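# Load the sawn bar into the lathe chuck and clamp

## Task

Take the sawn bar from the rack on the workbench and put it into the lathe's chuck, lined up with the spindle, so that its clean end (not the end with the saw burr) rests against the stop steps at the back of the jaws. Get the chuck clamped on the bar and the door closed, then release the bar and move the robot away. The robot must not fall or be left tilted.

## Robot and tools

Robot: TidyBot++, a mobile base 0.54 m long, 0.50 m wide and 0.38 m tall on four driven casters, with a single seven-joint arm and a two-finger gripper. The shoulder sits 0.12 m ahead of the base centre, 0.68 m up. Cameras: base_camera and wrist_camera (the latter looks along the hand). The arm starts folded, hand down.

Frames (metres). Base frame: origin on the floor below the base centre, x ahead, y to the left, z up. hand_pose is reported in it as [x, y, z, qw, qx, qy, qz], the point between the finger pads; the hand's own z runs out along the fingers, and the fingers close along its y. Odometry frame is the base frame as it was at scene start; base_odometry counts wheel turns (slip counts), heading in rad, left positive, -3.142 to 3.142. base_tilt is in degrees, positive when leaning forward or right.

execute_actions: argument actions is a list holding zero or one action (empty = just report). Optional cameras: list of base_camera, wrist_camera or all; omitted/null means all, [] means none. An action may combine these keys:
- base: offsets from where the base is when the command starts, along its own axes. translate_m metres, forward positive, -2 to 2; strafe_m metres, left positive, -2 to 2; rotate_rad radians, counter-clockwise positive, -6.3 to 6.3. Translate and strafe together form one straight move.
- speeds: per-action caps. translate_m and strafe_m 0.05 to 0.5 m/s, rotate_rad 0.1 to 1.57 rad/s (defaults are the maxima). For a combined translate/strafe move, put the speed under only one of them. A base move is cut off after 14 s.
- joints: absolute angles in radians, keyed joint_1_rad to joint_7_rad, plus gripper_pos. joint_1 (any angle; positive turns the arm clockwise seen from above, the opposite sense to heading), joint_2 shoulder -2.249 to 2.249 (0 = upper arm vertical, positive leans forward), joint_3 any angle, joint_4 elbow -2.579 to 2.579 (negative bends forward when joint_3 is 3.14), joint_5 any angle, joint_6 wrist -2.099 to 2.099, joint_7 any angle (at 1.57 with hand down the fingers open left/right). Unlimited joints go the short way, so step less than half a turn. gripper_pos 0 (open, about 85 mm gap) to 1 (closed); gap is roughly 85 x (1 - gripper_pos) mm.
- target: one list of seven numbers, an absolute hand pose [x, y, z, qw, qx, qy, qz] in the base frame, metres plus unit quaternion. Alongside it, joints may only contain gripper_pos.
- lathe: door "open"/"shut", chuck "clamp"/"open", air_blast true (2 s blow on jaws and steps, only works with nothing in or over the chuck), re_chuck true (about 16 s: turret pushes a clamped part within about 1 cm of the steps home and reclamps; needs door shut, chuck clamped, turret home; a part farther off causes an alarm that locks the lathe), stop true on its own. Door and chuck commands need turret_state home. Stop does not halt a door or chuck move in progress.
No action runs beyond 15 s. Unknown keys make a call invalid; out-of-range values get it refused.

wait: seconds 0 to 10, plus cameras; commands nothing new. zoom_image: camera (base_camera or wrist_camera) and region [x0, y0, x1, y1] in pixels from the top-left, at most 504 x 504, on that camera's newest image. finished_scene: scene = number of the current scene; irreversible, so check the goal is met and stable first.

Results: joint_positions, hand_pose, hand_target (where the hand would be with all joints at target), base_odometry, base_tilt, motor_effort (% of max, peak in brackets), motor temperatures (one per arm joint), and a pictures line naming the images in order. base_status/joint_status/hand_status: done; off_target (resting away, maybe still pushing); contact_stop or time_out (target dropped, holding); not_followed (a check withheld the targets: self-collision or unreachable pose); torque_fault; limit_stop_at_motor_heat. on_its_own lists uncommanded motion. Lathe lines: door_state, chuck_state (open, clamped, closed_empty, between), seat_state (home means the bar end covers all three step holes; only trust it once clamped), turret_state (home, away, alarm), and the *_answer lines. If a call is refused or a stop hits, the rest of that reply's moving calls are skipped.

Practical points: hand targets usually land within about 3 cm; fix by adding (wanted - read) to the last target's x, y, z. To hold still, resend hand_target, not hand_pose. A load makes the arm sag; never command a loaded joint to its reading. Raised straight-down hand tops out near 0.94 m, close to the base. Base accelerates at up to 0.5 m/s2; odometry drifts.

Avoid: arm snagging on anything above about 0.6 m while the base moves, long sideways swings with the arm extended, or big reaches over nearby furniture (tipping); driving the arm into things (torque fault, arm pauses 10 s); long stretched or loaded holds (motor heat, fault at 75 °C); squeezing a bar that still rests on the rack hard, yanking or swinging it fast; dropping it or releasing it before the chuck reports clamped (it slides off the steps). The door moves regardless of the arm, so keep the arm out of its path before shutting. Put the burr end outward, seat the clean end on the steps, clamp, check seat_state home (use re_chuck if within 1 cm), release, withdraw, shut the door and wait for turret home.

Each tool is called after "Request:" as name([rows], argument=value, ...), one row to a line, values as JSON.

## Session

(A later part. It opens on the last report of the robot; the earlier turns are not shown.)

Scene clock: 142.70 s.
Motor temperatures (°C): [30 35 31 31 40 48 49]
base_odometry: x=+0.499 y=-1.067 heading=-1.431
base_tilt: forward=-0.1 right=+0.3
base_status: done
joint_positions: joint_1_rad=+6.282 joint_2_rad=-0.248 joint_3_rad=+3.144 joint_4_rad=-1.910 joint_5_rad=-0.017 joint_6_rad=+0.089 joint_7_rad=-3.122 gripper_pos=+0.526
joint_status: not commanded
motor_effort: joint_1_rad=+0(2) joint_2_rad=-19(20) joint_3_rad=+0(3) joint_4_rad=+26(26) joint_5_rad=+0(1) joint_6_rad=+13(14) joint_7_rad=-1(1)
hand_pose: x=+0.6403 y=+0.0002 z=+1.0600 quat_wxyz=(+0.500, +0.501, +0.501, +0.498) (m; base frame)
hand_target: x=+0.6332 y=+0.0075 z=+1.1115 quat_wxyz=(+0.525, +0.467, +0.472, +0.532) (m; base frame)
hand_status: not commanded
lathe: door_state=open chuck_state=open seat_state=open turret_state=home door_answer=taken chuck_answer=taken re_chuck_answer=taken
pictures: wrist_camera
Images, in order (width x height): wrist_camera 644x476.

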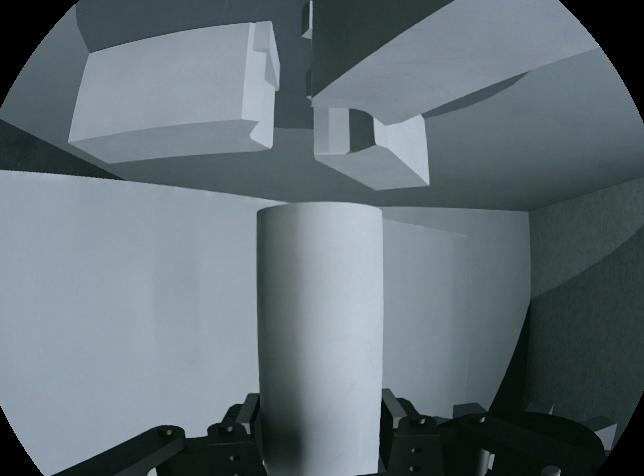

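Request:
execute_actions([
  {"base":{"translate_m":-0.4}},
], cameras=[])

Request:
execute_actions([
  {"lathe":{"air_blast":true}},
], cameras=["wrist_camera"])

Request:
wait(seconds=2.2, cameras=[])

Request:
execute_actions([
  {"lathe":{"air_blast":true}},
], cameras=[])

Request:
wait(seconds=2.2, cameras=[])

Request:
execute_actions([
  {"lathe":{"air_blast":true}},
], cameras=[])

Request:
wait(seconds=2.2, cameras=["wrist_camera"])

Scene clock: 145.00 s.
Motor temperatures (°C): [30 35 31 31 40 48 49]
base_odometry: x=+0.443 y=-0.671 heading=-1.430
base_tilt: forward=-0.1 right=+0.3
base_status: done
joint_positions: joint_1_rad=+6.282 joint_2_rad=-0.250 joint_3_rad=+3.144 joint_4_rad=-1.910 joint_5_rad=-0.017 joint_6_rad=+0.089 joint_7_rad=-3.122 gripper_pos=+0.526
joint_status: not commanded
motor_effort: joint_1_rad=+0(1) joint_2_rad=-19(22) joint_3_rad=+0(2) joint_4_rad=+26(27) joint_5_rad=+0(1) joint_6_rad=+12(14) joint_7_rad=-1(2)
hand_pose: x=+0.6395 y=+0.0002 z=+1.0612 quat_wxyz=(+0.501, +0.500, +0.500, +0.499) (m; base frame)
hand_target: x=+0.6332 y=+0.0075 z=+1.1115 quat_wxyz=(+0.525, +0.467, +0.472, +0.532) (m; base frame)
hand_status: not commanded
lathe: door_state=open chuck_state=open seat_state=open turret_state=home door_answer=taken chuck_answer=taken re_chuck_answer=taken
pictures: none
No camera images: "cameras" was empty.

Scene clock: 145.30 s.
Motor temperatures (°C): [30 35 31 31 40 48 49]
base_odometry: x=+0.443 y=-0.671 heading=-1.430
base_tilt: forward=-0.1 right=+0.3
base_status: not commanded
joint_positions: joint_1_rad=+6.282 joint_2_rad=-0.250 joint_3_rad=+3.144 joint_4_rad=-1.910 joint_5_rad=-0.017 joint_6_rad=+0.089 joint_7_rad=-3.122 gripper_pos=+0.526
joint_status: not commanded
motor_effort: joint_1_rad=+0(0) joint_2_rad=-19(19) joint_3_rad=+1(1) joint_4_rad=+26(26) joint_5_rad=+0(0) joint_6_rad=+13(13) joint_7_rad=-1(1)
hand_pose: x=+0.6395 y=+0.0002 z=+1.0612 quat_wxyz=(+0.501, +0.500, +0.500, +0.499) (m; base frame)
hand_target: x=+0.6332 y=+0.0075 z=+1.1115 quat_wxyz=(+0.525, +0.467, +0.472, +0.532) (m; base frame)
hand_status: not commanded
lathe: door_state=open chuck_state=open seat_state=open turret_state=home door_answer=taken chuck_answer=taken re_chuck_answer=taken
pictures: wrist_camera
Images, in order (width x height): wrist_camera 644x476.

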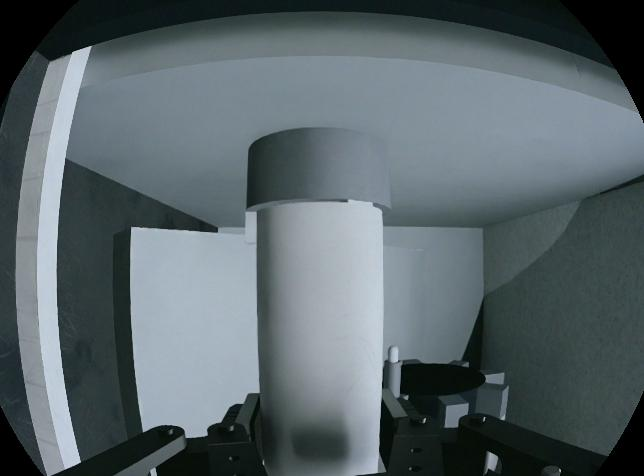

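Scene clock: 147.50 s.
Motor temperatures (°C): [30 35 31 31 40 48 49]
base_odometry: x=+0.443 y=-0.671 heading=-1.430
base_tilt: forward=-0.1 right=+0.3
base_status: not commanded
joint_positions: joint_1_rad=+6.282 joint_2_rad=-0.250 joint_3_rad=+3.144 joint_4_rad=-1.910 joint_5_rad=-0.017 joint_6_rad=+0.089 joint_7_rad=-3.122 gripper_pos=+0.526
joint_status: not commanded
motor_effort: joint_1_rad=+0(0) joint_2_rad=-19(19) joint_3_rad=+0(1) joint_4_rad=+26(26) joint_5_rad=+1(0) joint_6_rad=+13(13) joint_7_rad=+0(1)
hand_pose: x=+0.6395 y=+0.0002 z=+1.0612 quat_wxyz=(+0.501, +0.500, +0.500, +0.499) (m; base frame)
hand_target: x=+0.6332 y=+0.0075 z=+1.1115 quat_wxyz=(+0.525, +0.467, +0.472, +0.532) (m; base frame)
hand_status: not commanded
wait: 2.20 s; at rest by 0.27 s
lathe: door_state=open chuck_state=open seat_state=open turret_state=home door_answer=taken chuck_answer=taken re_chuck_answer=taken
pictures: none
No camera images: "cameras" was empty.

Scene clock: 147.80 s.
Motor temperatures (°C): [30 35 31 31 40 48 49]
base_odometry: x=+0.443 y=-0.671 heading=-1.430
base_tilt: forward=-0.2 right=+0.3
base_status: not commanded
joint_positions: joint_1_rad=+6.282 joint_2_rad=-0.250 joint_3_rad=+3.144 joint_4_rad=-1.910 joint_5_rad=-0.017 joint_6_rad=+0.089 joint_7_rad=-3.122 gripper_pos=+0.526
joint_status: not commanded
motor_effort: joint_1_rad=+0(0) joint_2_rad=-19(19) joint_3_rad=+0(1) joint_4_rad=+26(26) joint_5_rad=+0(0) joint_6_rad=+12(14) joint_7_rad=-1(1)
hand_pose: x=+0.6395 y=+0.0002 z=+1.0612 quat_wxyz=(+0.501, +0.500, +0.500, +0.499) (m; base frame)
hand_target: x=+0.6332 y=+0.0075 z=+1.1115 quat_wxyz=(+0.525, +0.467, +0.472, +0.532) (m; base frame)
hand_status: not commanded
lathe: door_state=open chuck_state=open seat_state=open turret_state=home door_answer=taken chuck_answer=taken re_chuck_answer=taken
pictures: none
No camera images: "cameras" was empty.

Scene clock: 150.00 s.
Motor temperatures (°C): [30 35 31 31 40 48 49]
base_odometry: x=+0.443 y=-0.671 heading=-1.430
base_tilt: forward=-0.1 right=+0.3
base_status: not commanded
joint_positions: joint_1_rad=+6.282 joint_2_rad=-0.250 joint_3_rad=+3.144 joint_4_rad=-1.910 joint_5_rad=-0.017 joint_6_rad=+0.089 joint_7_rad=-3.122 gripper_pos=+0.526
joint_status: not commanded
motor_effort: joint_1_rad=+0(0) joint_2_rad=-19(19) joint_3_rad=+0(1) joint_4_rad=+26(26) joint_5_rad=+0(0) joint_6_rad=+13(14) joint_7_rad=-1(1)
hand_pose: x=+0.6395 y=+0.0002 z=+1.0612 quat_wxyz=(+0.501, +0.500, +0.500, +0.499) (m; base frame)
hand_target: x=+0.6332 y=+0.0075 z=+1.1115 quat_wxyz=(+0.525, +0.467, +0.472, +0.532) (m; base frame)
hand_status: not commanded
wait: 2.20 s; at rest by 0.27 s
lathe: door_state=open chuck_state=open seat_state=open turret_state=home door_answer=taken chuck_answer=taken re_chuck_answer=taken
pictures: none
No camera images: "cameras" was empty.

Scene clock: 150.30 s.
Motor temperatures (°C): [30 35 31 31 40 48 49]
base_odometry: x=+0.443 y=-0.671 heading=-1.430
base_tilt: forward=-0.2 right=+0.3
base_status: not commanded
joint_positions: joint_1_rad=+6.282 joint_2_rad=-0.250 joint_3_rad=+3.144 joint_4_rad=-1.910 joint_5_rad=-0.017 joint_6_rad=+0.089 joint_7_rad=-3.122 gripper_pos=+0.526
joint_status: not commanded
motor_effort: joint_1_rad=+0(0) joint_2_rad=-19(19) joint_3_rad=+0(1) joint_4_rad=+26(26) joint_5_rad=+0(0) joint_6_rad=+12(13) joint_7_rad=-1(1)
hand_pose: x=+0.6395 y=+0.0002 z=+1.0612 quat_wxyz=(+0.501, +0.500, +0.500, +0.499) (m; base frame)
hand_target: x=+0.6332 y=+0.0075 z=+1.1115 quat_wxyz=(+0.525, +0.467, +0.472, +0.532) (m; base frame)
hand_status: not commanded
lathe: door_state=open chuck_state=open seat_state=open turret_state=home door_answer=taken chuck_answer=taken re_chuck_answer=taken
pictures: none
No camera images: "cameras" was empty.

Scene clock: 152.50 s.
Motor temperatures (°C): [30 35 31 31 40 48 49]
base_odometry: x=+0.443 y=-0.671 heading=-1.430
base_tilt: forward=-0.1 right=+0.3
base_status: not commanded
joint_positions: joint_1_rad=+6.282 joint_2_rad=-0.250 joint_3_rad=+3.144 joint_4_rad=-1.910 joint_5_rad=-0.017 joint_6_rad=+0.089 joint_7_rad=-3.122 gripper_pos=+0.526
joint_status: not commanded
motor_effort: joint_1_rad=+0(0) joint_2_rad=-19(19) joint_3_rad=+0(1) joint_4_rad=+26(26) joint_5_rad=+0(0) joint_6_rad=+12(13) joint_7_rad=+0(1)
hand_pose: x=+0.6395 y=+0.0002 z=+1.0612 quat_wxyz=(+0.501, +0.500, +0.500, +0.499) (m; base frame)
hand_target: x=+0.6332 y=+0.0075 z=+1.1115 quat_wxyz=(+0.525, +0.467, +0.472, +0.532) (m; base frame)
hand_status: not commanded
wait: 2.20 s; at rest by 0.27 s
lathe: door_state=open chuck_state=open seat_state=open turret_state=home door_answer=taken chuck_answer=taken re_chuck_answer=taken
pictures: wrist_camera
Images, in order (width x height): wrist_camera 644x476.

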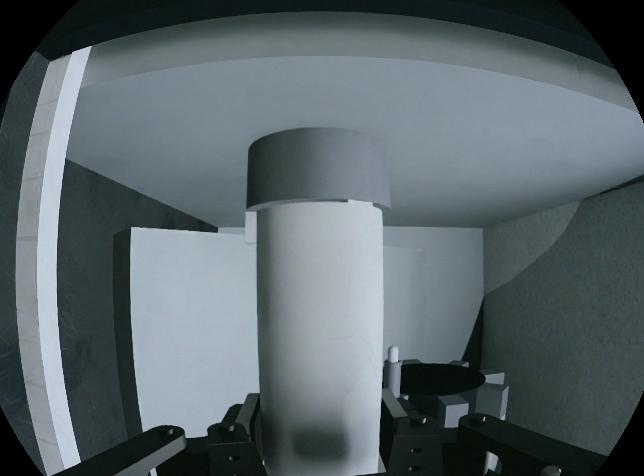

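Request:
execute_actions([
  {"base":{"translate_m":0.385},"speeds":{"translate_m":0.35}},
], cameras=["wrist_camera"])

Request:
zoom_image(camera="wrist_camera", region=[230, 10, 370, 160])

Scene clock: 155.00 s.
Motor temperatures (°C): [30 35 31 31 40 48 49]
base_odometry: x=+0.497 y=-1.053 heading=-1.430
base_tilt: forward=-0.1 right=+0.3
base_status: done
joint_positions: joint_1_rad=+6.281 joint_2_rad=-0.241 joint_3_rad=+3.144 joint_4_rad=-1.910 joint_5_rad=-0.017 joint_6_rad=+0.089 joint_7_rad=-3.122 gripper_pos=+0.526
joint_status: not commanded
motor_effort: joint_1_rad=+0(3) joint_2_rad=-19(22) joint_3_rad=+0(4) joint_4_rad=+26(27) joint_5_rad=+0(1) joint_6_rad=+13(14) joint_7_rad=+0(2)
hand_pose: x=+0.6426 y=+0.0005 z=+1.0567 quat_wxyz=(+0.499, +0.502, +0.502, +0.497) (m; base frame)
hand_target: x=+0.6332 y=+0.0075 z=+1.1115 quat_wxyz=(+0.525, +0.467, +0.472, +0.532) (m; base frame)
hand_status: not commanded
lathe: door_state=open chuck_state=open seat_state=open turret_state=home door_answer=taken chuck_answer=taken re_chuck_answer=taken
pictures: wrist_camera
Images, in order (width x height): wrist_camera 644x476.

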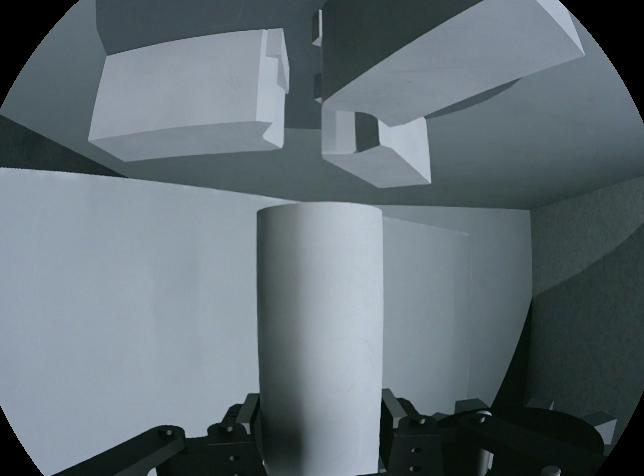

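Scaled by 3.360.

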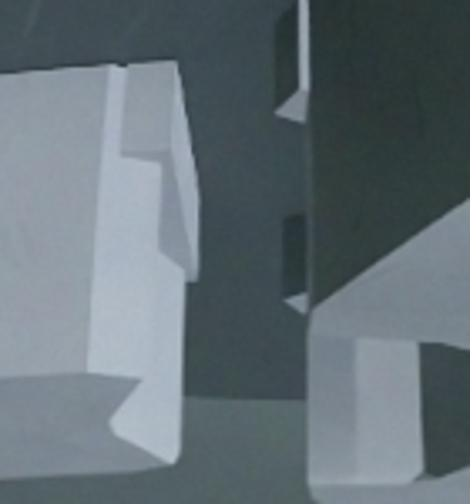

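Request:
execute_actions([
  {"base":{"translate_m":0.0145,"strafe_m":0.02},"speeds":{"translate_m":0.1},"joints":{"joint_2_rad":-0.27}},
], cameras=["wrist_camera"])

Request:
zoom_image(camera="wrist_camera", region=[220, 100, 420, 250])

Scene clock: 155.97 s.
Motor temperatures (°C): [30 35 31 31 40 48 49]
base_odometry: x=+0.519 y=-1.065 heading=-1.430
base_tilt: forward=-0.1 right=+0.3
base_status: done
joint_positions: joint_1_rad=+6.281 joint_2_rad=-0.246 joint_3_rad=+3.142 joint_4_rad=-1.910 joint_5_rad=-0.017 joint_6_rad=+0.089 joint_7_rad=-3.122 gripper_pos=+0.526
joint_status: all done
motor_effort: joint_1_rad=+0(3) joint_2_rad=-19(22) joint_3_rad=+0(3) joint_4_rad=+26(27) joint_5_rad=+0(0) joint_6_rad=+13(14) joint_7_rad=+0(1)
hand_pose: x=+0.6408 y=+0.0020 z=+1.0593 quat_wxyz=(+0.499, +0.500, +0.502, +0.498) (m; base frame)
hand_target: x=+0.6297 y=+0.0074 z=+1.1156 quat_wxyz=(+0.527, +0.465, +0.470, +0.534) (m; base frame)
hand_status: not commanded
lathe: door_state=open chuck_state=open seat_state=open turret_state=home door_answer=taken chuck_answer=taken re_chuck_answer=taken
pictures: wrist_camera
Images, in order (width x height): wrist_camera 644x476.

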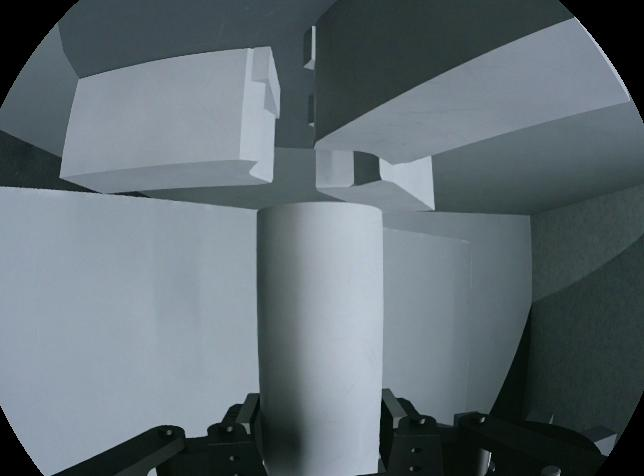

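Scaled by 2.520.

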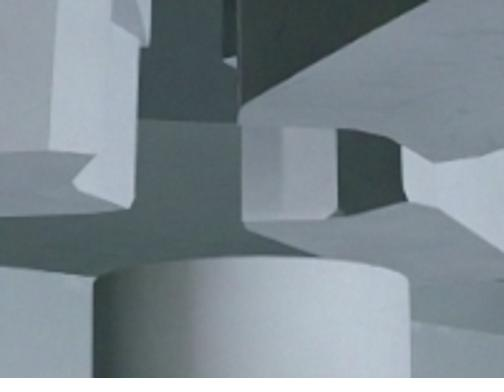

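Request:
execute_actions([
  {"base":{"strafe_m":0.014},"speeds":{"strafe_m":0.1},"joints":{"joint_2_rad":-0.276,"joint_4_rad":-1.867}},
], cameras=["wrist_camera"])

Request:
zoom_image(camera="wrist_camera", region=[220, 100, 420, 250])

Scene clock: 156.87 s.
Motor temperatures (°C): [30 35 31 31 40 48 49]
base_odometry: x=+0.533 y=-1.063 heading=-1.431
base_tilt: forward=-0.1 right=+0.3
base_status: done
joint_positions: joint_1_rad=+6.280 joint_2_rad=-0.248 joint_3_rad=+3.139 joint_4_rad=-1.910 joint_5_rad=-0.017 joint_6_rad=+0.089 joint_7_rad=-3.122 gripper_pos=+0.526
joint_status: joint_4_rad off_target (ended at -1.910, target -1.867); the others done
motor_effort: joint_1_rad=+0(3) joint_2_rad=-19(21) joint_3_rad=+1(4) joint_4_rad=+26(27) joint_5_rad=+0(0) joint_6_rad=+12(13) joint_7_rad=+0(2)
hand_pose: x=+0.6399 y=+0.0043 z=+1.0604 quat_wxyz=(+0.499, +0.499, +0.503, +0.500) (m; base frame)
hand_target: x=+0.6268 y=+0.0074 z=+1.1237 quat_wxyz=(+0.530, +0.461, +0.466, +0.537) (m; base frame)
hand_status: not commanded
lathe: door_state=open chuck_state=open seat_state=open turret_state=home door_answer=taken chuck_answer=taken re_chuck_answer=taken
pictures: wrist_camera
Images, in order (width x height): wrist_camera 644x476.

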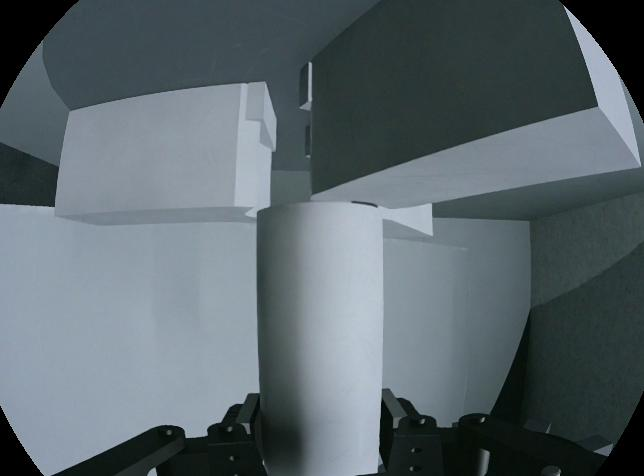

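Scaled by 2.520.

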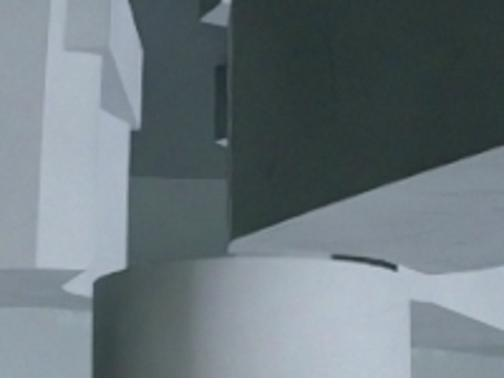

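Request:
execute_actions([
  {"base":{"strafe_m":0.012},"speeds":{"strafe_m":0.05}},
], cameras=["wrist_camera"])

Request:
zoom_image(camera="wrist_camera", region=[220, 100, 420, 250])

Scene clock: 157.63 s.
Motor temperatures (°C): [30 35 31 31 40 48 49]
base_odometry: x=+0.545 y=-1.062 heading=-1.431
base_tilt: forward=-0.1 right=+0.3
base_status: done
joint_positions: joint_1_rad=+6.280 joint_2_rad=-0.249 joint_3_rad=+3.138 joint_4_rad=-1.910 joint_5_rad=-0.017 joint_6_rad=+0.089 joint_7_rad=-3.122 gripper_pos=+0.526
joint_status: not commanded
motor_effort: joint_1_rad=+0(2) joint_2_rad=-19(21) joint_3_rad=+0(3) joint_4_rad=+26(27) joint_5_rad=+0(0) joint_6_rad=+13(14) joint_7_rad=-1(1)
hand_pose: x=+0.6398 y=+0.0045 z=+1.0606 quat_wxyz=(+0.499, +0.498, +0.503, +0.500) (m; base frame)
hand_target: x=+0.6268 y=+0.0074 z=+1.1237 quat_wxyz=(+0.530, +0.461, +0.466, +0.537) (m; base frame)
hand_status: not commanded
lathe: door_state=open chuck_state=open seat_state=open turret_state=home door_answer=taken chuck_answer=taken re_chuck_answer=taken
pictures: wrist_camera
Images, in order (width x height): wrist_camera 644x476.

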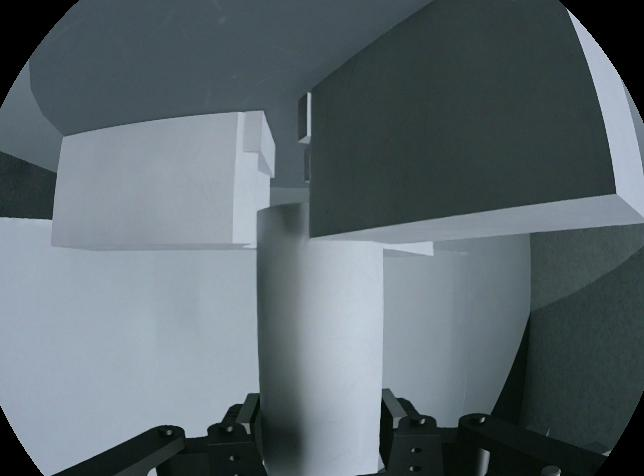

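Scaled by 2.520.

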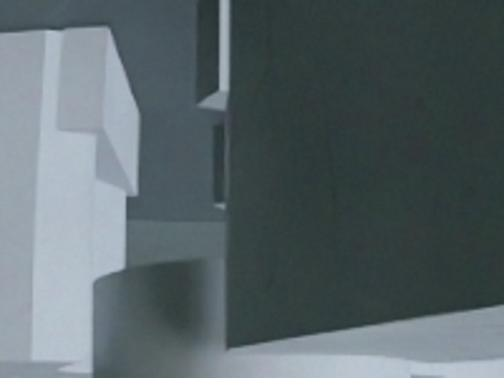

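Request:
execute_actions([
  {"base":{"strafe_m":0.014},"speeds":{"strafe_m":0.05}},
], cameras=["wrist_camera"])

Request:
zoom_image(camera="wrist_camera", region=[220, 140, 420, 290])

Scene clock: 158.60 s.
Motor temperatures (°C): [30 35 31 31 40 48 49]
base_odometry: x=+0.559 y=-1.060 heading=-1.431
base_tilt: forward=-0.2 right=+0.3
base_status: done
joint_positions: joint_1_rad=+6.280 joint_2_rad=-0.250 joint_3_rad=+3.139 joint_4_rad=-1.910 joint_5_rad=-0.017 joint_6_rad=+0.089 joint_7_rad=-3.122 gripper_pos=+0.526
joint_status: not commanded
motor_effort: joint_1_rad=+0(2) joint_2_rad=-19(19) joint_3_rad=+0(3) joint_4_rad=+27(28) joint_5_rad=+0(0) joint_6_rad=+14(15) joint_7_rad=-1(2)
hand_pose: x=+0.6392 y=+0.0044 z=+1.0614 quat_wxyz=(+0.500, +0.498, +0.502, +0.500) (m; base frame)
hand_target: x=+0.6268 y=+0.0074 z=+1.1237 quat_wxyz=(+0.530, +0.461, +0.466, +0.537) (m; base frame)
hand_status: not commanded
lathe: door_state=open chuck_state=open seat_state=open turret_state=home door_answer=taken chuck_answer=taken re_chuck_answer=taken
pictures: wrist_camera
Images, in order (width x height): wrist_camera 644x476.

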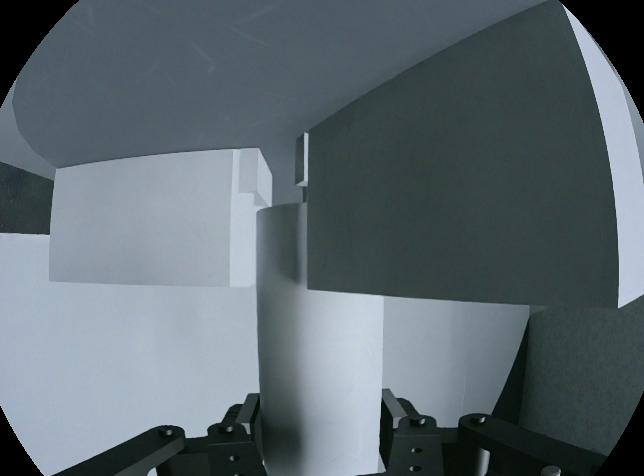

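Scaled by 2.520.

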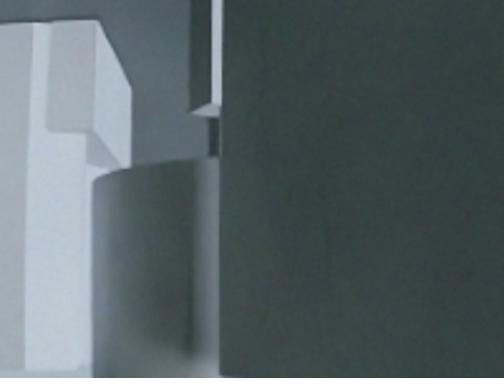

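Request:
execute_actions([
  {"base":{"strafe_m":0.008},"joints":{"joint_2_rad":-0.264,"joint_4_rad":-1.872},"speeds":{"strafe_m":0.05}},
], cameras=["wrist_camera"])

Request:
zoom_image(camera="wrist_camera", region=[230, 140, 330, 230])

Scene clock: 159.27 s.
Motor temperatures (°C): [30 35 31 31 40 48 49]
base_odometry: x=+0.567 y=-1.059 heading=-1.432
base_tilt: forward=-0.1 right=+0.3
base_status: done
joint_positions: joint_1_rad=+6.281 joint_2_rad=-0.252 joint_3_rad=+3.144 joint_4_rad=-1.911 joint_5_rad=-0.017 joint_6_rad=+0.089 joint_7_rad=-3.122 gripper_pos=+0.526
joint_status: joint_4_rad off_target (ended at -1.911, target -1.872); the others done
motor_effort: joint_1_rad=+0(5) joint_2_rad=-17(19) joint_3_rad=+0(4) joint_4_rad=+28(30) joint_5_rad=+0(0) joint_6_rad=+14(17) joint_7_rad=-1(1)
hand_pose: x=+0.6387 y=+0.0002 z=+1.0614 quat_wxyz=(+0.501, +0.500, +0.500, +0.499) (m; base frame)
hand_target: x=+0.6322 y=+0.0075 z=+1.1144 quat_wxyz=(+0.526, +0.466, +0.471, +0.533) (m; base frame)
hand_status: not commanded
lathe: door_state=open chuck_state=open seat_state=open turret_state=home door_answer=taken chuck_answer=taken re_chuck_answer=taken
pictures: wrist_camera
Images, in order (width x height): wrist_camera 644x476.

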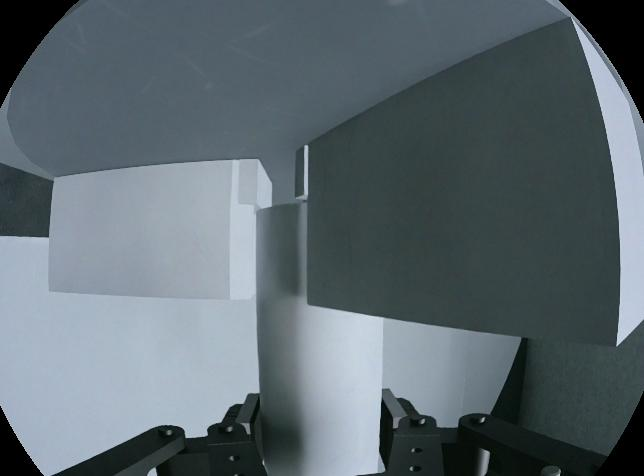

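Scaled by 5.040.

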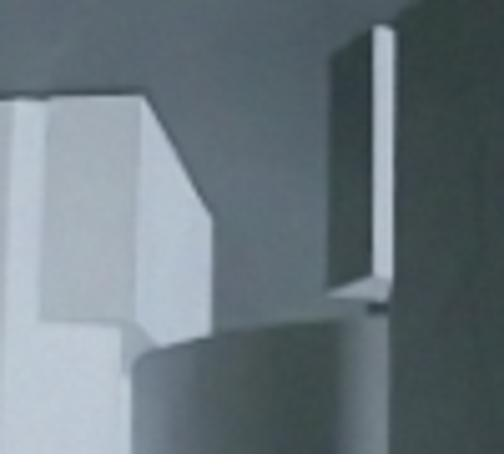

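Request:
execute_actions([
  {"base":{"strafe_m":0.003},"joints":{"joint_2_rad":-0.256,"joint_4_rad":-1.882},"speeds":{"strafe_m":0.05}},
], cameras=["wrist_camera"])

Request:
zoom_image(camera="wrist_camera", region=[230, 140, 330, 230])

Scene clock: 160.00 s.
Motor temperatures (°C): [30 35 31 31 40 48 49]
base_odometry: x=+0.570 y=-1.059 heading=-1.432
base_tilt: forward=-0.2 right=+0.3
base_status: done
joint_positions: joint_1_rad=+6.282 joint_2_rad=-0.252 joint_3_rad=+3.149 joint_4_rad=-1.912 joint_5_rad=-0.017 joint_6_rad=+0.089 joint_7_rad=-3.122 gripper_pos=+0.526
joint_status: all done
motor_effort: joint_1_rad=-2(5) joint_2_rad=-15(17) joint_3_rad=-2(5) joint_4_rad=+27(30) joint_5_rad=+0(1) joint_6_rad=+14(15) joint_7_rad=+0(1)
hand_pose: x=+0.6384 y=-0.0025 z=+1.0611 quat_wxyz=(+0.502, +0.502, +0.499, +0.498) (m; base frame)
hand_target: x=+0.6358 y=+0.0075 z=+1.1041 quat_wxyz=(+0.522, +0.471, +0.476, +0.529) (m; base frame)
hand_status: not commanded
lathe: door_state=open chuck_state=open seat_state=open turret_state=home door_answer=taken chuck_answer=taken re_chuck_answer=taken
pictures: wrist_camera
Images, in order (width x height): wrist_camera 644x476.

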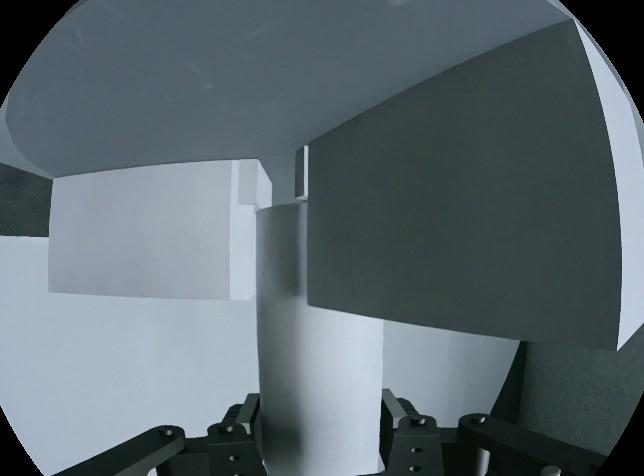

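Scaled by 5.040.

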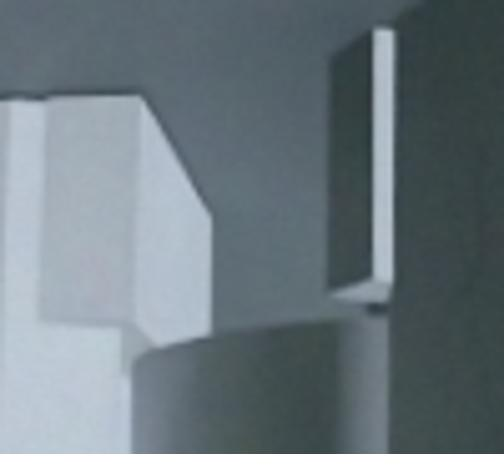

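Request:
execute_actions([
  {"base":{"strafe_m":-0.016},"joints":{"joint_2_rad":-0.250,"joint_4_rad":-1.882},"speeds":{"strafe_m":0.08}},
], cameras=["wrist_camera"])

Scene clock: 160.90 s.
Motor temperatures (°C): [30 35 31 31 40 48 49]
base_odometry: x=+0.554 y=-1.061 heading=-1.432
base_tilt: forward=-0.1 right=+0.3
base_status: done
joint_positions: joint_1_rad=+6.276 joint_2_rad=-0.248 joint_3_rad=+3.138 joint_4_rad=-1.912 joint_5_rad=-0.017 joint_6_rad=+0.090 joint_7_rad=-3.122 gripper_pos=+0.526
joint_status: all done
motor_effort: joint_1_rad=+0(3) joint_2_rad=-17(18) joint_3_rad=+1(3) joint_4_rad=+25(27) joint_5_rad=+1(1) joint_6_rad=+12(14) joint_7_rad=-1(1)
hand_pose: x=+0.6398 y=+0.0064 z=+1.0592 quat_wxyz=(+0.498, +0.498, +0.504, +0.500) (m; base frame)
hand_target: x=+0.6384 y=+0.0075 z=+1.1010 quat_wxyz=(+0.521, +0.472, +0.477, +0.527) (m; base frame)
hand_status: not commanded
lathe: door_state=open chuck_state=open seat_state=open turret_state=home door_answer=taken chuck_answer=taken re_chuck_answer=taken
pictures: wrist_camera
Images, in order (width x height): wrist_camera 644x476.

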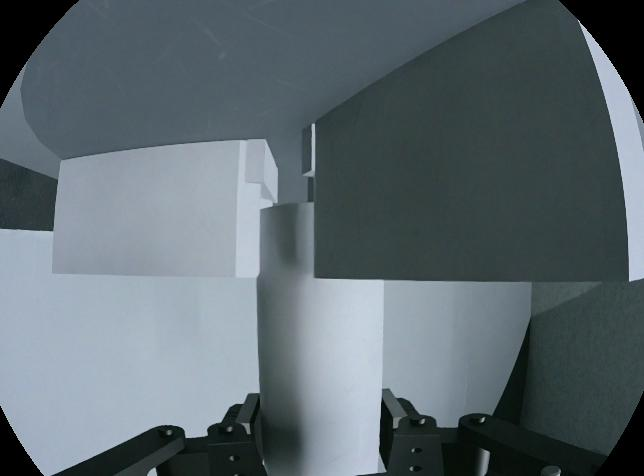

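Request:
execute_actions([
  {"base":{"strafe_m":0.01},"speeds":{"strafe_m":0.05}},
], cameras=[])

Request:
execute_actions([
  {"base":{"strafe_m":0.005},"speeds":{"strafe_m":0.05}},
], cameras=["wrist_camera"])

Request:
zoom_image(camera="wrist_camera", region=[230, 140, 330, 230])

Scene clock: 161.63 s.
Motor temperatures (°C): [30 35 31 31 40 48 49]
base_odometry: x=+0.564 y=-1.060 heading=-1.432
base_tilt: forward=-0.1 right=+0.3
base_status: done
joint_positions: joint_1_rad=+6.278 joint_2_rad=-0.250 joint_3_rad=+3.143 joint_4_rad=-1.914 joint_5_rad=-0.017 joint_6_rad=+0.090 joint_7_rad=-3.122 gripper_pos=+0.526
joint_status: not commanded
motor_effort: joint_1_rad=-1(4) joint_2_rad=-15(17) joint_3_rad=-1(4) joint_4_rad=+27(28) joint_5_rad=+0(1) joint_6_rad=+13(15) joint_7_rad=-1(2)
hand_pose: x=+0.6393 y=+0.0031 z=+1.0592 quat_wxyz=(+0.499, +0.500, +0.502, +0.499) (m; base frame)
hand_target: x=+0.6384 y=+0.0075 z=+1.1010 quat_wxyz=(+0.521, +0.472, +0.477, +0.527) (m; base frame)
hand_status: not commanded
lathe: door_state=open chuck_state=open seat_state=open turret_state=home door_answer=taken chuck_answer=taken re_chuck_answer=taken
pictures: none
No camera images: "cameras" was empty.

Scene clock: 162.23 s.
Motor temperatures (°C): [30 35 31 31 40 48 49]
base_odometry: x=+0.570 y=-1.059 heading=-1.432
base_tilt: forward=-0.2 right=+0.3
base_status: done
joint_positions: joint_1_rad=+6.280 joint_2_rad=-0.251 joint_3_rad=+3.148 joint_4_rad=-1.915 joint_5_rad=-0.017 joint_6_rad=+0.090 joint_7_rad=-3.122 gripper_pos=+0.526
joint_status: not commanded
motor_effort: joint_1_rad=-5(7) joint_2_rad=-14(15) joint_3_rad=-5(7) joint_4_rad=+28(29) joint_5_rad=+1(1) joint_6_rad=+14(16) joint_7_rad=-2(2)
hand_pose: x=+0.6389 y=-0.0012 z=+1.0592 quat_wxyz=(+0.501, +0.502, +0.500, +0.498) (m; base frame)
hand_target: x=+0.6384 y=+0.0075 z=+1.1010 quat_wxyz=(+0.521, +0.472, +0.477, +0.527) (m; base frame)
hand_status: not commanded
lathe: door_state=open chuck_state=open seat_state=open turret_state=home door_answer=taken chuck_answer=taken re_chuck_answer=taken
pictures: wrist_camera
Images, in order (width x height): wrist_camera 644x476.

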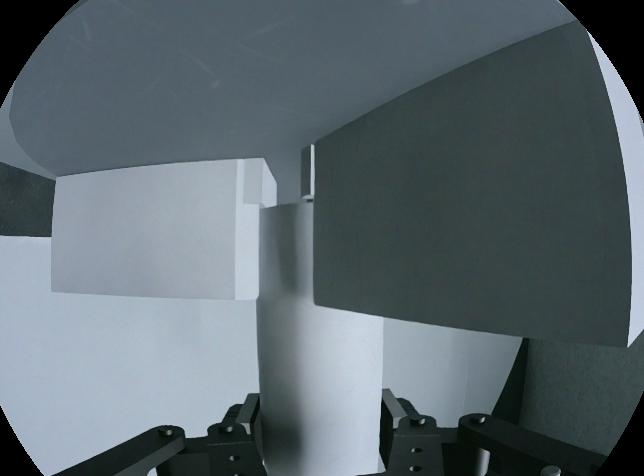

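Scaled by 5.040.

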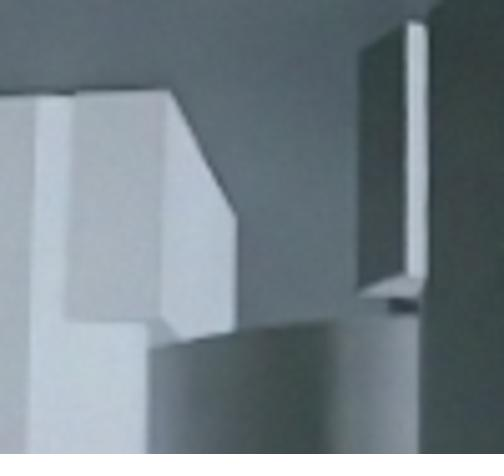

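Request:
execute_actions([
  {"base":{"translate_m":-0.002,"strafe_m":0.001},"speeds":{"strafe_m":0.05}},
], cameras=["wrist_camera"])

Request:
zoom_image(camera="wrist_camera", region=[230, 140, 330, 230])

Request:
execute_actions([
  {"lathe":{"chuck":"clamp"},"joints":{"gripper_pos":0.6}},
], cameras=[])

Request:
wait(seconds=1, cameras=["wrist_camera"])

Request:
zoom_image(camera="wrist_camera", region=[230, 140, 330, 230])

Scene clock: 163.00 s.
Motor temperatures (°C): [30 35 31 31 40 48 49]
base_odometry: x=+0.570 y=-1.057 heading=-1.432
base_tilt: forward=-0.2 right=+0.3
base_status: done
joint_positions: joint_1_rad=+6.281 joint_2_rad=-0.248 joint_3_rad=+3.148 joint_4_rad=-1.915 joint_5_rad=-0.017 joint_6_rad=+0.094 joint_7_rad=-3.122 gripper_pos=+0.526
joint_status: not commanded
motor_effort: joint_1_rad=-1(6) joint_2_rad=-15(19) joint_3_rad=-1(7) joint_4_rad=+25(26) joint_5_rad=+1(1) joint_6_rad=+12(13) joint_7_rad=+0(1)
hand_pose: x=+0.6399 y=-0.0017 z=+1.0591 quat_wxyz=(+0.501, +0.502, +0.499, +0.498) (m; base frame)
hand_target: x=+0.6384 y=+0.0075 z=+1.1010 quat_wxyz=(+0.521, +0.472, +0.477, +0.527) (m; base frame)
hand_status: not commanded
lathe: door_state=open chuck_state=open seat_state=open turret_state=home door_answer=taken chuck_answer=taken re_chuck_answer=taken
pictures: wrist_camera
Images, in order (width x height): wrist_camera 644x476.

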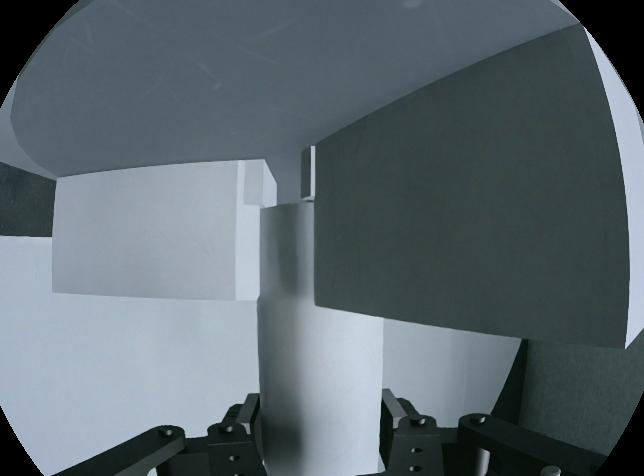

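Scaled by 5.040.

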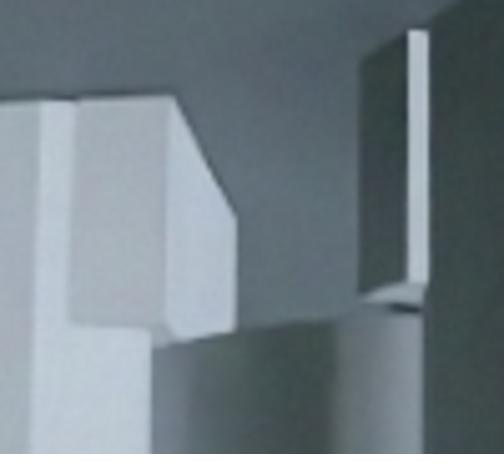

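Scene clock: 163.90 s.
Motor temperatures (°C): [30 35 31 31 40 48 49]
base_odometry: x=+0.570 y=-1.057 heading=-1.432
base_tilt: forward=-0.2 right=+0.3
base_status: not commanded
joint_positions: joint_1_rad=+6.281 joint_2_rad=-0.253 joint_3_rad=+3.148 joint_4_rad=-1.917 joint_5_rad=-0.017 joint_6_rad=+0.094 joint_7_rad=-3.122 gripper_pos=+0.526
joint_status: gripper_pos off_target (ended at +0.526, target +0.600)
motor_effort: joint_1_rad=-1(3) joint_2_rad=-13(15) joint_3_rad=-1(4) joint_4_rad=+26(30) joint_5_rad=+2(2) joint_6_rad=+13(16) joint_7_rad=+1(2)
hand_pose: x=+0.6381 y=-0.0018 z=+1.0597 quat_wxyz=(+0.502, +0.501, +0.499, +0.498) (m; base frame)
hand_target: x=+0.6384 y=+0.0075 z=+1.1010 quat_wxyz=(+0.521, +0.472, +0.477, +0.527) (m; base frame)
hand_status: not commanded
lathe: door_state=open chuck_state=clamped seat_state=home turret_state=home door_answer=taken chuck_answer=taken re_chuck_answer=taken
pictures: none
No camera images: "cameras" was empty.

Scene clock: 164.90 s.
Motor temperatures (°C): [30 35 31 31 40 48 49]
base_odometry: x=+0.570 y=-1.057 heading=-1.432
base_tilt: forward=-0.2 right=+0.3
base_status: not commanded
joint_positions: joint_1_rad=+6.281 joint_2_rad=-0.253 joint_3_rad=+3.148 joint_4_rad=-1.917 joint_5_rad=-0.017 joint_6_rad=+0.094 joint_7_rad=-3.122 gripper_pos=+0.526
joint_status: gripper_pos off_target (ended at +0.526, target +0.600)
motor_effort: joint_1_rad=-2(3) joint_2_rad=-14(15) joint_3_rad=-2(4) joint_4_rad=+26(30) joint_5_rad=+1(2) joint_6_rad=+13(16) joint_7_rad=+0(2)
hand_pose: x=+0.6381 y=-0.0017 z=+1.0598 quat_wxyz=(+0.502, +0.501, +0.499, +0.498) (m; base frame)
hand_target: x=+0.6384 y=+0.0075 z=+1.1010 quat_wxyz=(+0.521, +0.472, +0.477, +0.527) (m; base frame)
hand_status: not commanded
wait: 1.00 s; at rest by 0.27 s
lathe: door_state=open chuck_state=clamped seat_state=home turret_state=home door_answer=taken chuck_answer=taken re_chuck_answer=taken
pictures: wrist_camera
Images, in order (width x height): wrist_camera 644x476.

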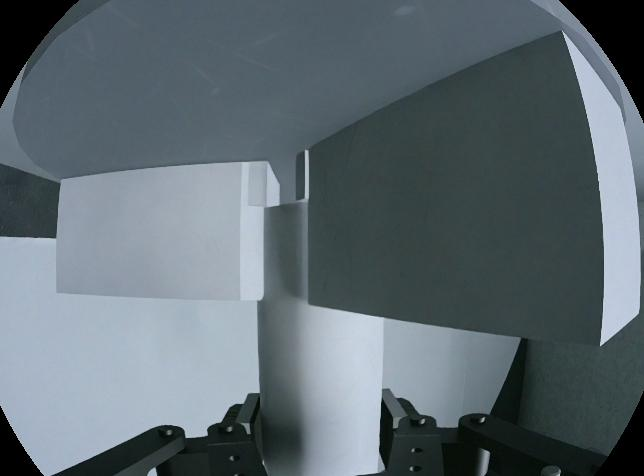

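Scaled by 5.040.

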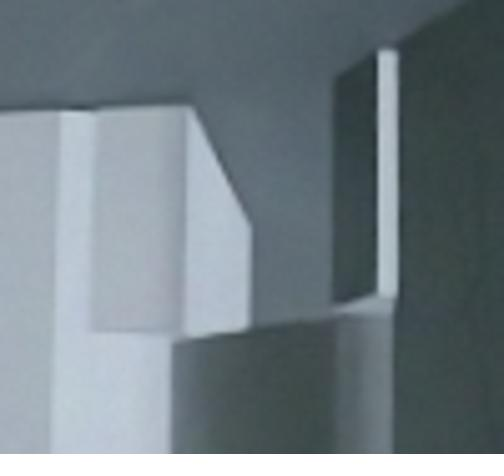

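Seat state is home. Release as before.

Request:
execute_actions([
  {"joints":{"joint_4_rad":-1.90,"joint_6_rad":0.13,"gripper_pos":0.45}},
], cameras=[])

Request:
execute_actions([
  {"joints":{"gripper_pos":0}},
], cameras=["wrist_camera"])

Scene clock: 165.57 s.
Motor temperatures (°C): [30 35 31 31 40 48 49]
base_odometry: x=+0.570 y=-1.057 heading=-1.432
base_tilt: forward=-0.1 right=+0.3
base_status: not commanded
joint_positions: joint_1_rad=+6.281 joint_2_rad=-0.252 joint_3_rad=+3.148 joint_4_rad=-1.914 joint_5_rad=-0.016 joint_6_rad=+0.096 joint_7_rad=-3.122 gripper_pos=+0.450
joint_status: all done
motor_effort: joint_1_rad=+0(1) joint_2_rad=-15(18) joint_3_rad=+0(2) joint_4_rad=+22(26) joint_5_rad=+0(2) joint_6_rad=+9(13) joint_7_rad=+0(1)
hand_pose: x=+0.6386 y=-0.0017 z=+1.0616 quat_wxyz=(+0.503, +0.500, +0.498, +0.499) (m; base frame)
hand_target: x=+0.6391 y=+0.0075 z=+1.0804 quat_wxyz=(+0.509, +0.485, +0.490, +0.516) (m; base frame)
hand_status: not commanded
lathe: door_state=open chuck_state=clamped seat_state=home turret_state=home door_answer=taken chuck_answer=taken re_chuck_answer=taken
pictures: none
No camera images: "cameras" was empty.

Scene clock: 166.37 s.
Motor temperatures (°C): [30 35 31 31 40 48 49]
base_odometry: x=+0.570 y=-1.057 heading=-1.432
base_tilt: forward=-0.1 right=+0.3
base_status: not commanded
joint_positions: joint_1_rad=+6.281 joint_2_rad=-0.252 joint_3_rad=+3.148 joint_4_rad=-1.914 joint_5_rad=-0.016 joint_6_rad=+0.096 joint_7_rad=-3.122 gripper_pos=+0.000
joint_status: all done
motor_effort: joint_1_rad=+0(1) joint_2_rad=-14(15) joint_3_rad=-1(1) joint_4_rad=+20(21) joint_5_rad=+0(1) joint_6_rad=+8(9) joint_7_rad=+0(1)
hand_pose: x=+0.6386 y=-0.0017 z=+1.0616 quat_wxyz=(+0.503, +0.500, +0.498, +0.499) (m; base frame)
hand_target: x=+0.6391 y=+0.0075 z=+1.0804 quat_wxyz=(+0.509, +0.485, +0.490, +0.516) (m; base frame)
hand_status: not commanded
lathe: door_state=open chuck_state=clamped seat_state=home turret_state=home door_answer=taken chuck_answer=taken re_chuck_answer=taken
pictures: wrist_camera
Images, in order (width x height): wrist_camera 644x476.

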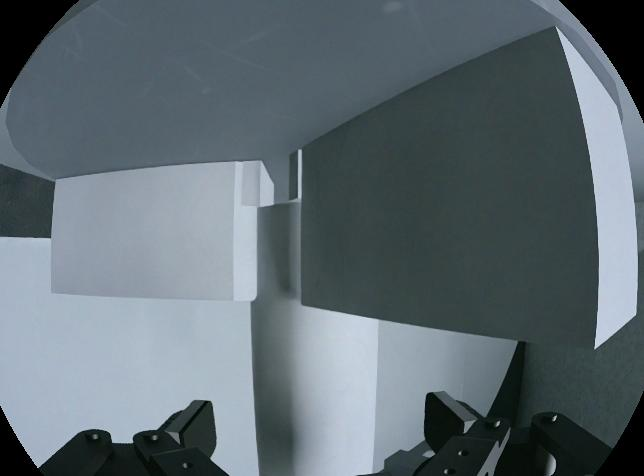

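Request:
execute_actions([
  {"base":{"translate_m":-0.5}},
], cameras=[])

Request:
execute_actions([
  {"lathe":{"door":"shut"}},
], cameras=[])

Request:
wait(seconds=5, cameras=["wrist_camera"])

Scene clock: 168.80 s.
Motor temperatures (°C): [30 35 31 31 40 48 49]
base_odometry: x=+0.501 y=-0.562 heading=-1.433
base_tilt: forward=-0.2 right=+0.3
base_status: done
joint_positions: joint_1_rad=+6.281 joint_2_rad=-0.260 joint_3_rad=+3.148 joint_4_rad=-1.914 joint_5_rad=-0.016 joint_6_rad=+0.096 joint_7_rad=-3.122 gripper_pos=+0.000
joint_status: not commanded
motor_effort: joint_1_rad=+0(1) joint_2_rad=-13(17) joint_3_rad=+0(1) joint_4_rad=+20(20) joint_5_rad=+0(1) joint_6_rad=+8(9) joint_7_rad=-1(1)
hand_pose: x=+0.6353 y=-0.0017 z=+1.0661 quat_wxyz=(+0.505, +0.498, +0.496, +0.501) (m; base frame)
hand_target: x=+0.6391 y=+0.0075 z=+1.0804 quat_wxyz=(+0.509, +0.485, +0.490, +0.516) (m; base frame)
hand_status: not commanded
lathe: door_state=open chuck_state=clamped seat_state=home turret_state=home door_answer=taken chuck_answer=taken re_chuck_answer=taken
pictures: none
No camera images: "cameras" was empty.

Scene clock: 169.10 s.
Motor temperatures (°C): [30 35 31 31 40 48 49]
base_odometry: x=+0.501 y=-0.562 heading=-1.433
base_tilt: forward=-0.2 right=+0.3
base_status: not commanded
joint_positions: joint_1_rad=+6.281 joint_2_rad=-0.260 joint_3_rad=+3.148 joint_4_rad=-1.914 joint_5_rad=-0.016 joint_6_rad=+0.096 joint_7_rad=-3.122 gripper_pos=+0.000
joint_status: not commanded
motor_effort: joint_1_rad=+0(0) joint_2_rad=-14(14) joint_3_rad=-1(1) joint_4_rad=+20(20) joint_5_rad=+1(1) joint_6_rad=+8(8) joint_7_rad=+0(1)
hand_pose: x=+0.6353 y=-0.0017 z=+1.0661 quat_wxyz=(+0.505, +0.498, +0.496, +0.501) (m; base frame)
hand_target: x=+0.6391 y=+0.0075 z=+1.0804 quat_wxyz=(+0.509, +0.485, +0.490, +0.516) (m; base frame)
hand_status: not commanded
lathe: door_state=between chuck_state=clamped seat_state=home turret_state=home door_answer=taken chuck_answer=taken re_chuck_answer=taken
pictures: none
No camera images: "cameras" was empty.

Scene clock: 174.10 s.
Motor temperatures (°C): [30 35 31 31 40 48 49]
base_odometry: x=+0.501 y=-0.562 heading=-1.433
base_tilt: forward=-0.2 right=+0.3
base_status: not commanded
joint_positions: joint_1_rad=+6.281 joint_2_rad=-0.260 joint_3_rad=+3.148 joint_4_rad=-1.914 joint_5_rad=-0.016 joint_6_rad=+0.096 joint_7_rad=-3.122 gripper_pos=+0.000
joint_status: not commanded
motor_effort: joint_1_rad=+0(0) joint_2_rad=-13(14) joint_3_rad=-1(1) joint_4_rad=+20(20) joint_5_rad=+1(1) joint_6_rad=+8(8) joint_7_rad=+0(1)
hand_pose: x=+0.6353 y=-0.0017 z=+1.0661 quat_wxyz=(+0.505, +0.498, +0.496, +0.501) (m; base frame)
hand_target: x=+0.6391 y=+0.0075 z=+1.0804 quat_wxyz=(+0.509, +0.485, +0.490, +0.516) (m; base frame)
hand_status: not commanded
wait: 5.00 s; at rest by 0.27 s
lathe: door_state=shut chuck_state=clamped seat_state=home turret_state=home door_answer=taken chuck_answer=taken re_chuck_answer=taken
pictures: wrist_camera
Images, in order (width x height): wrist_camera 644x476.

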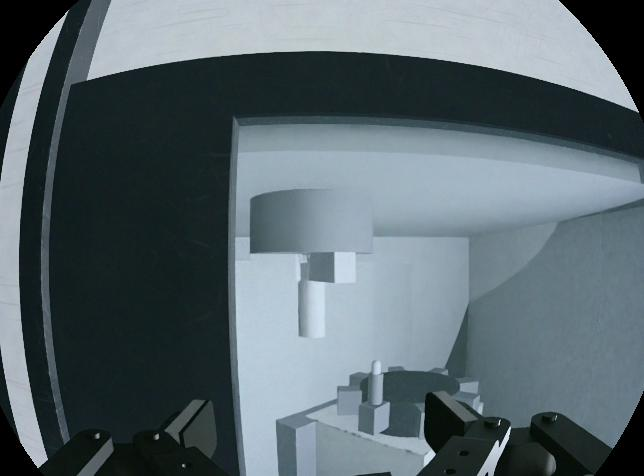

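Request:
finished_scene(scene=2)

The scene is finished: the task was done.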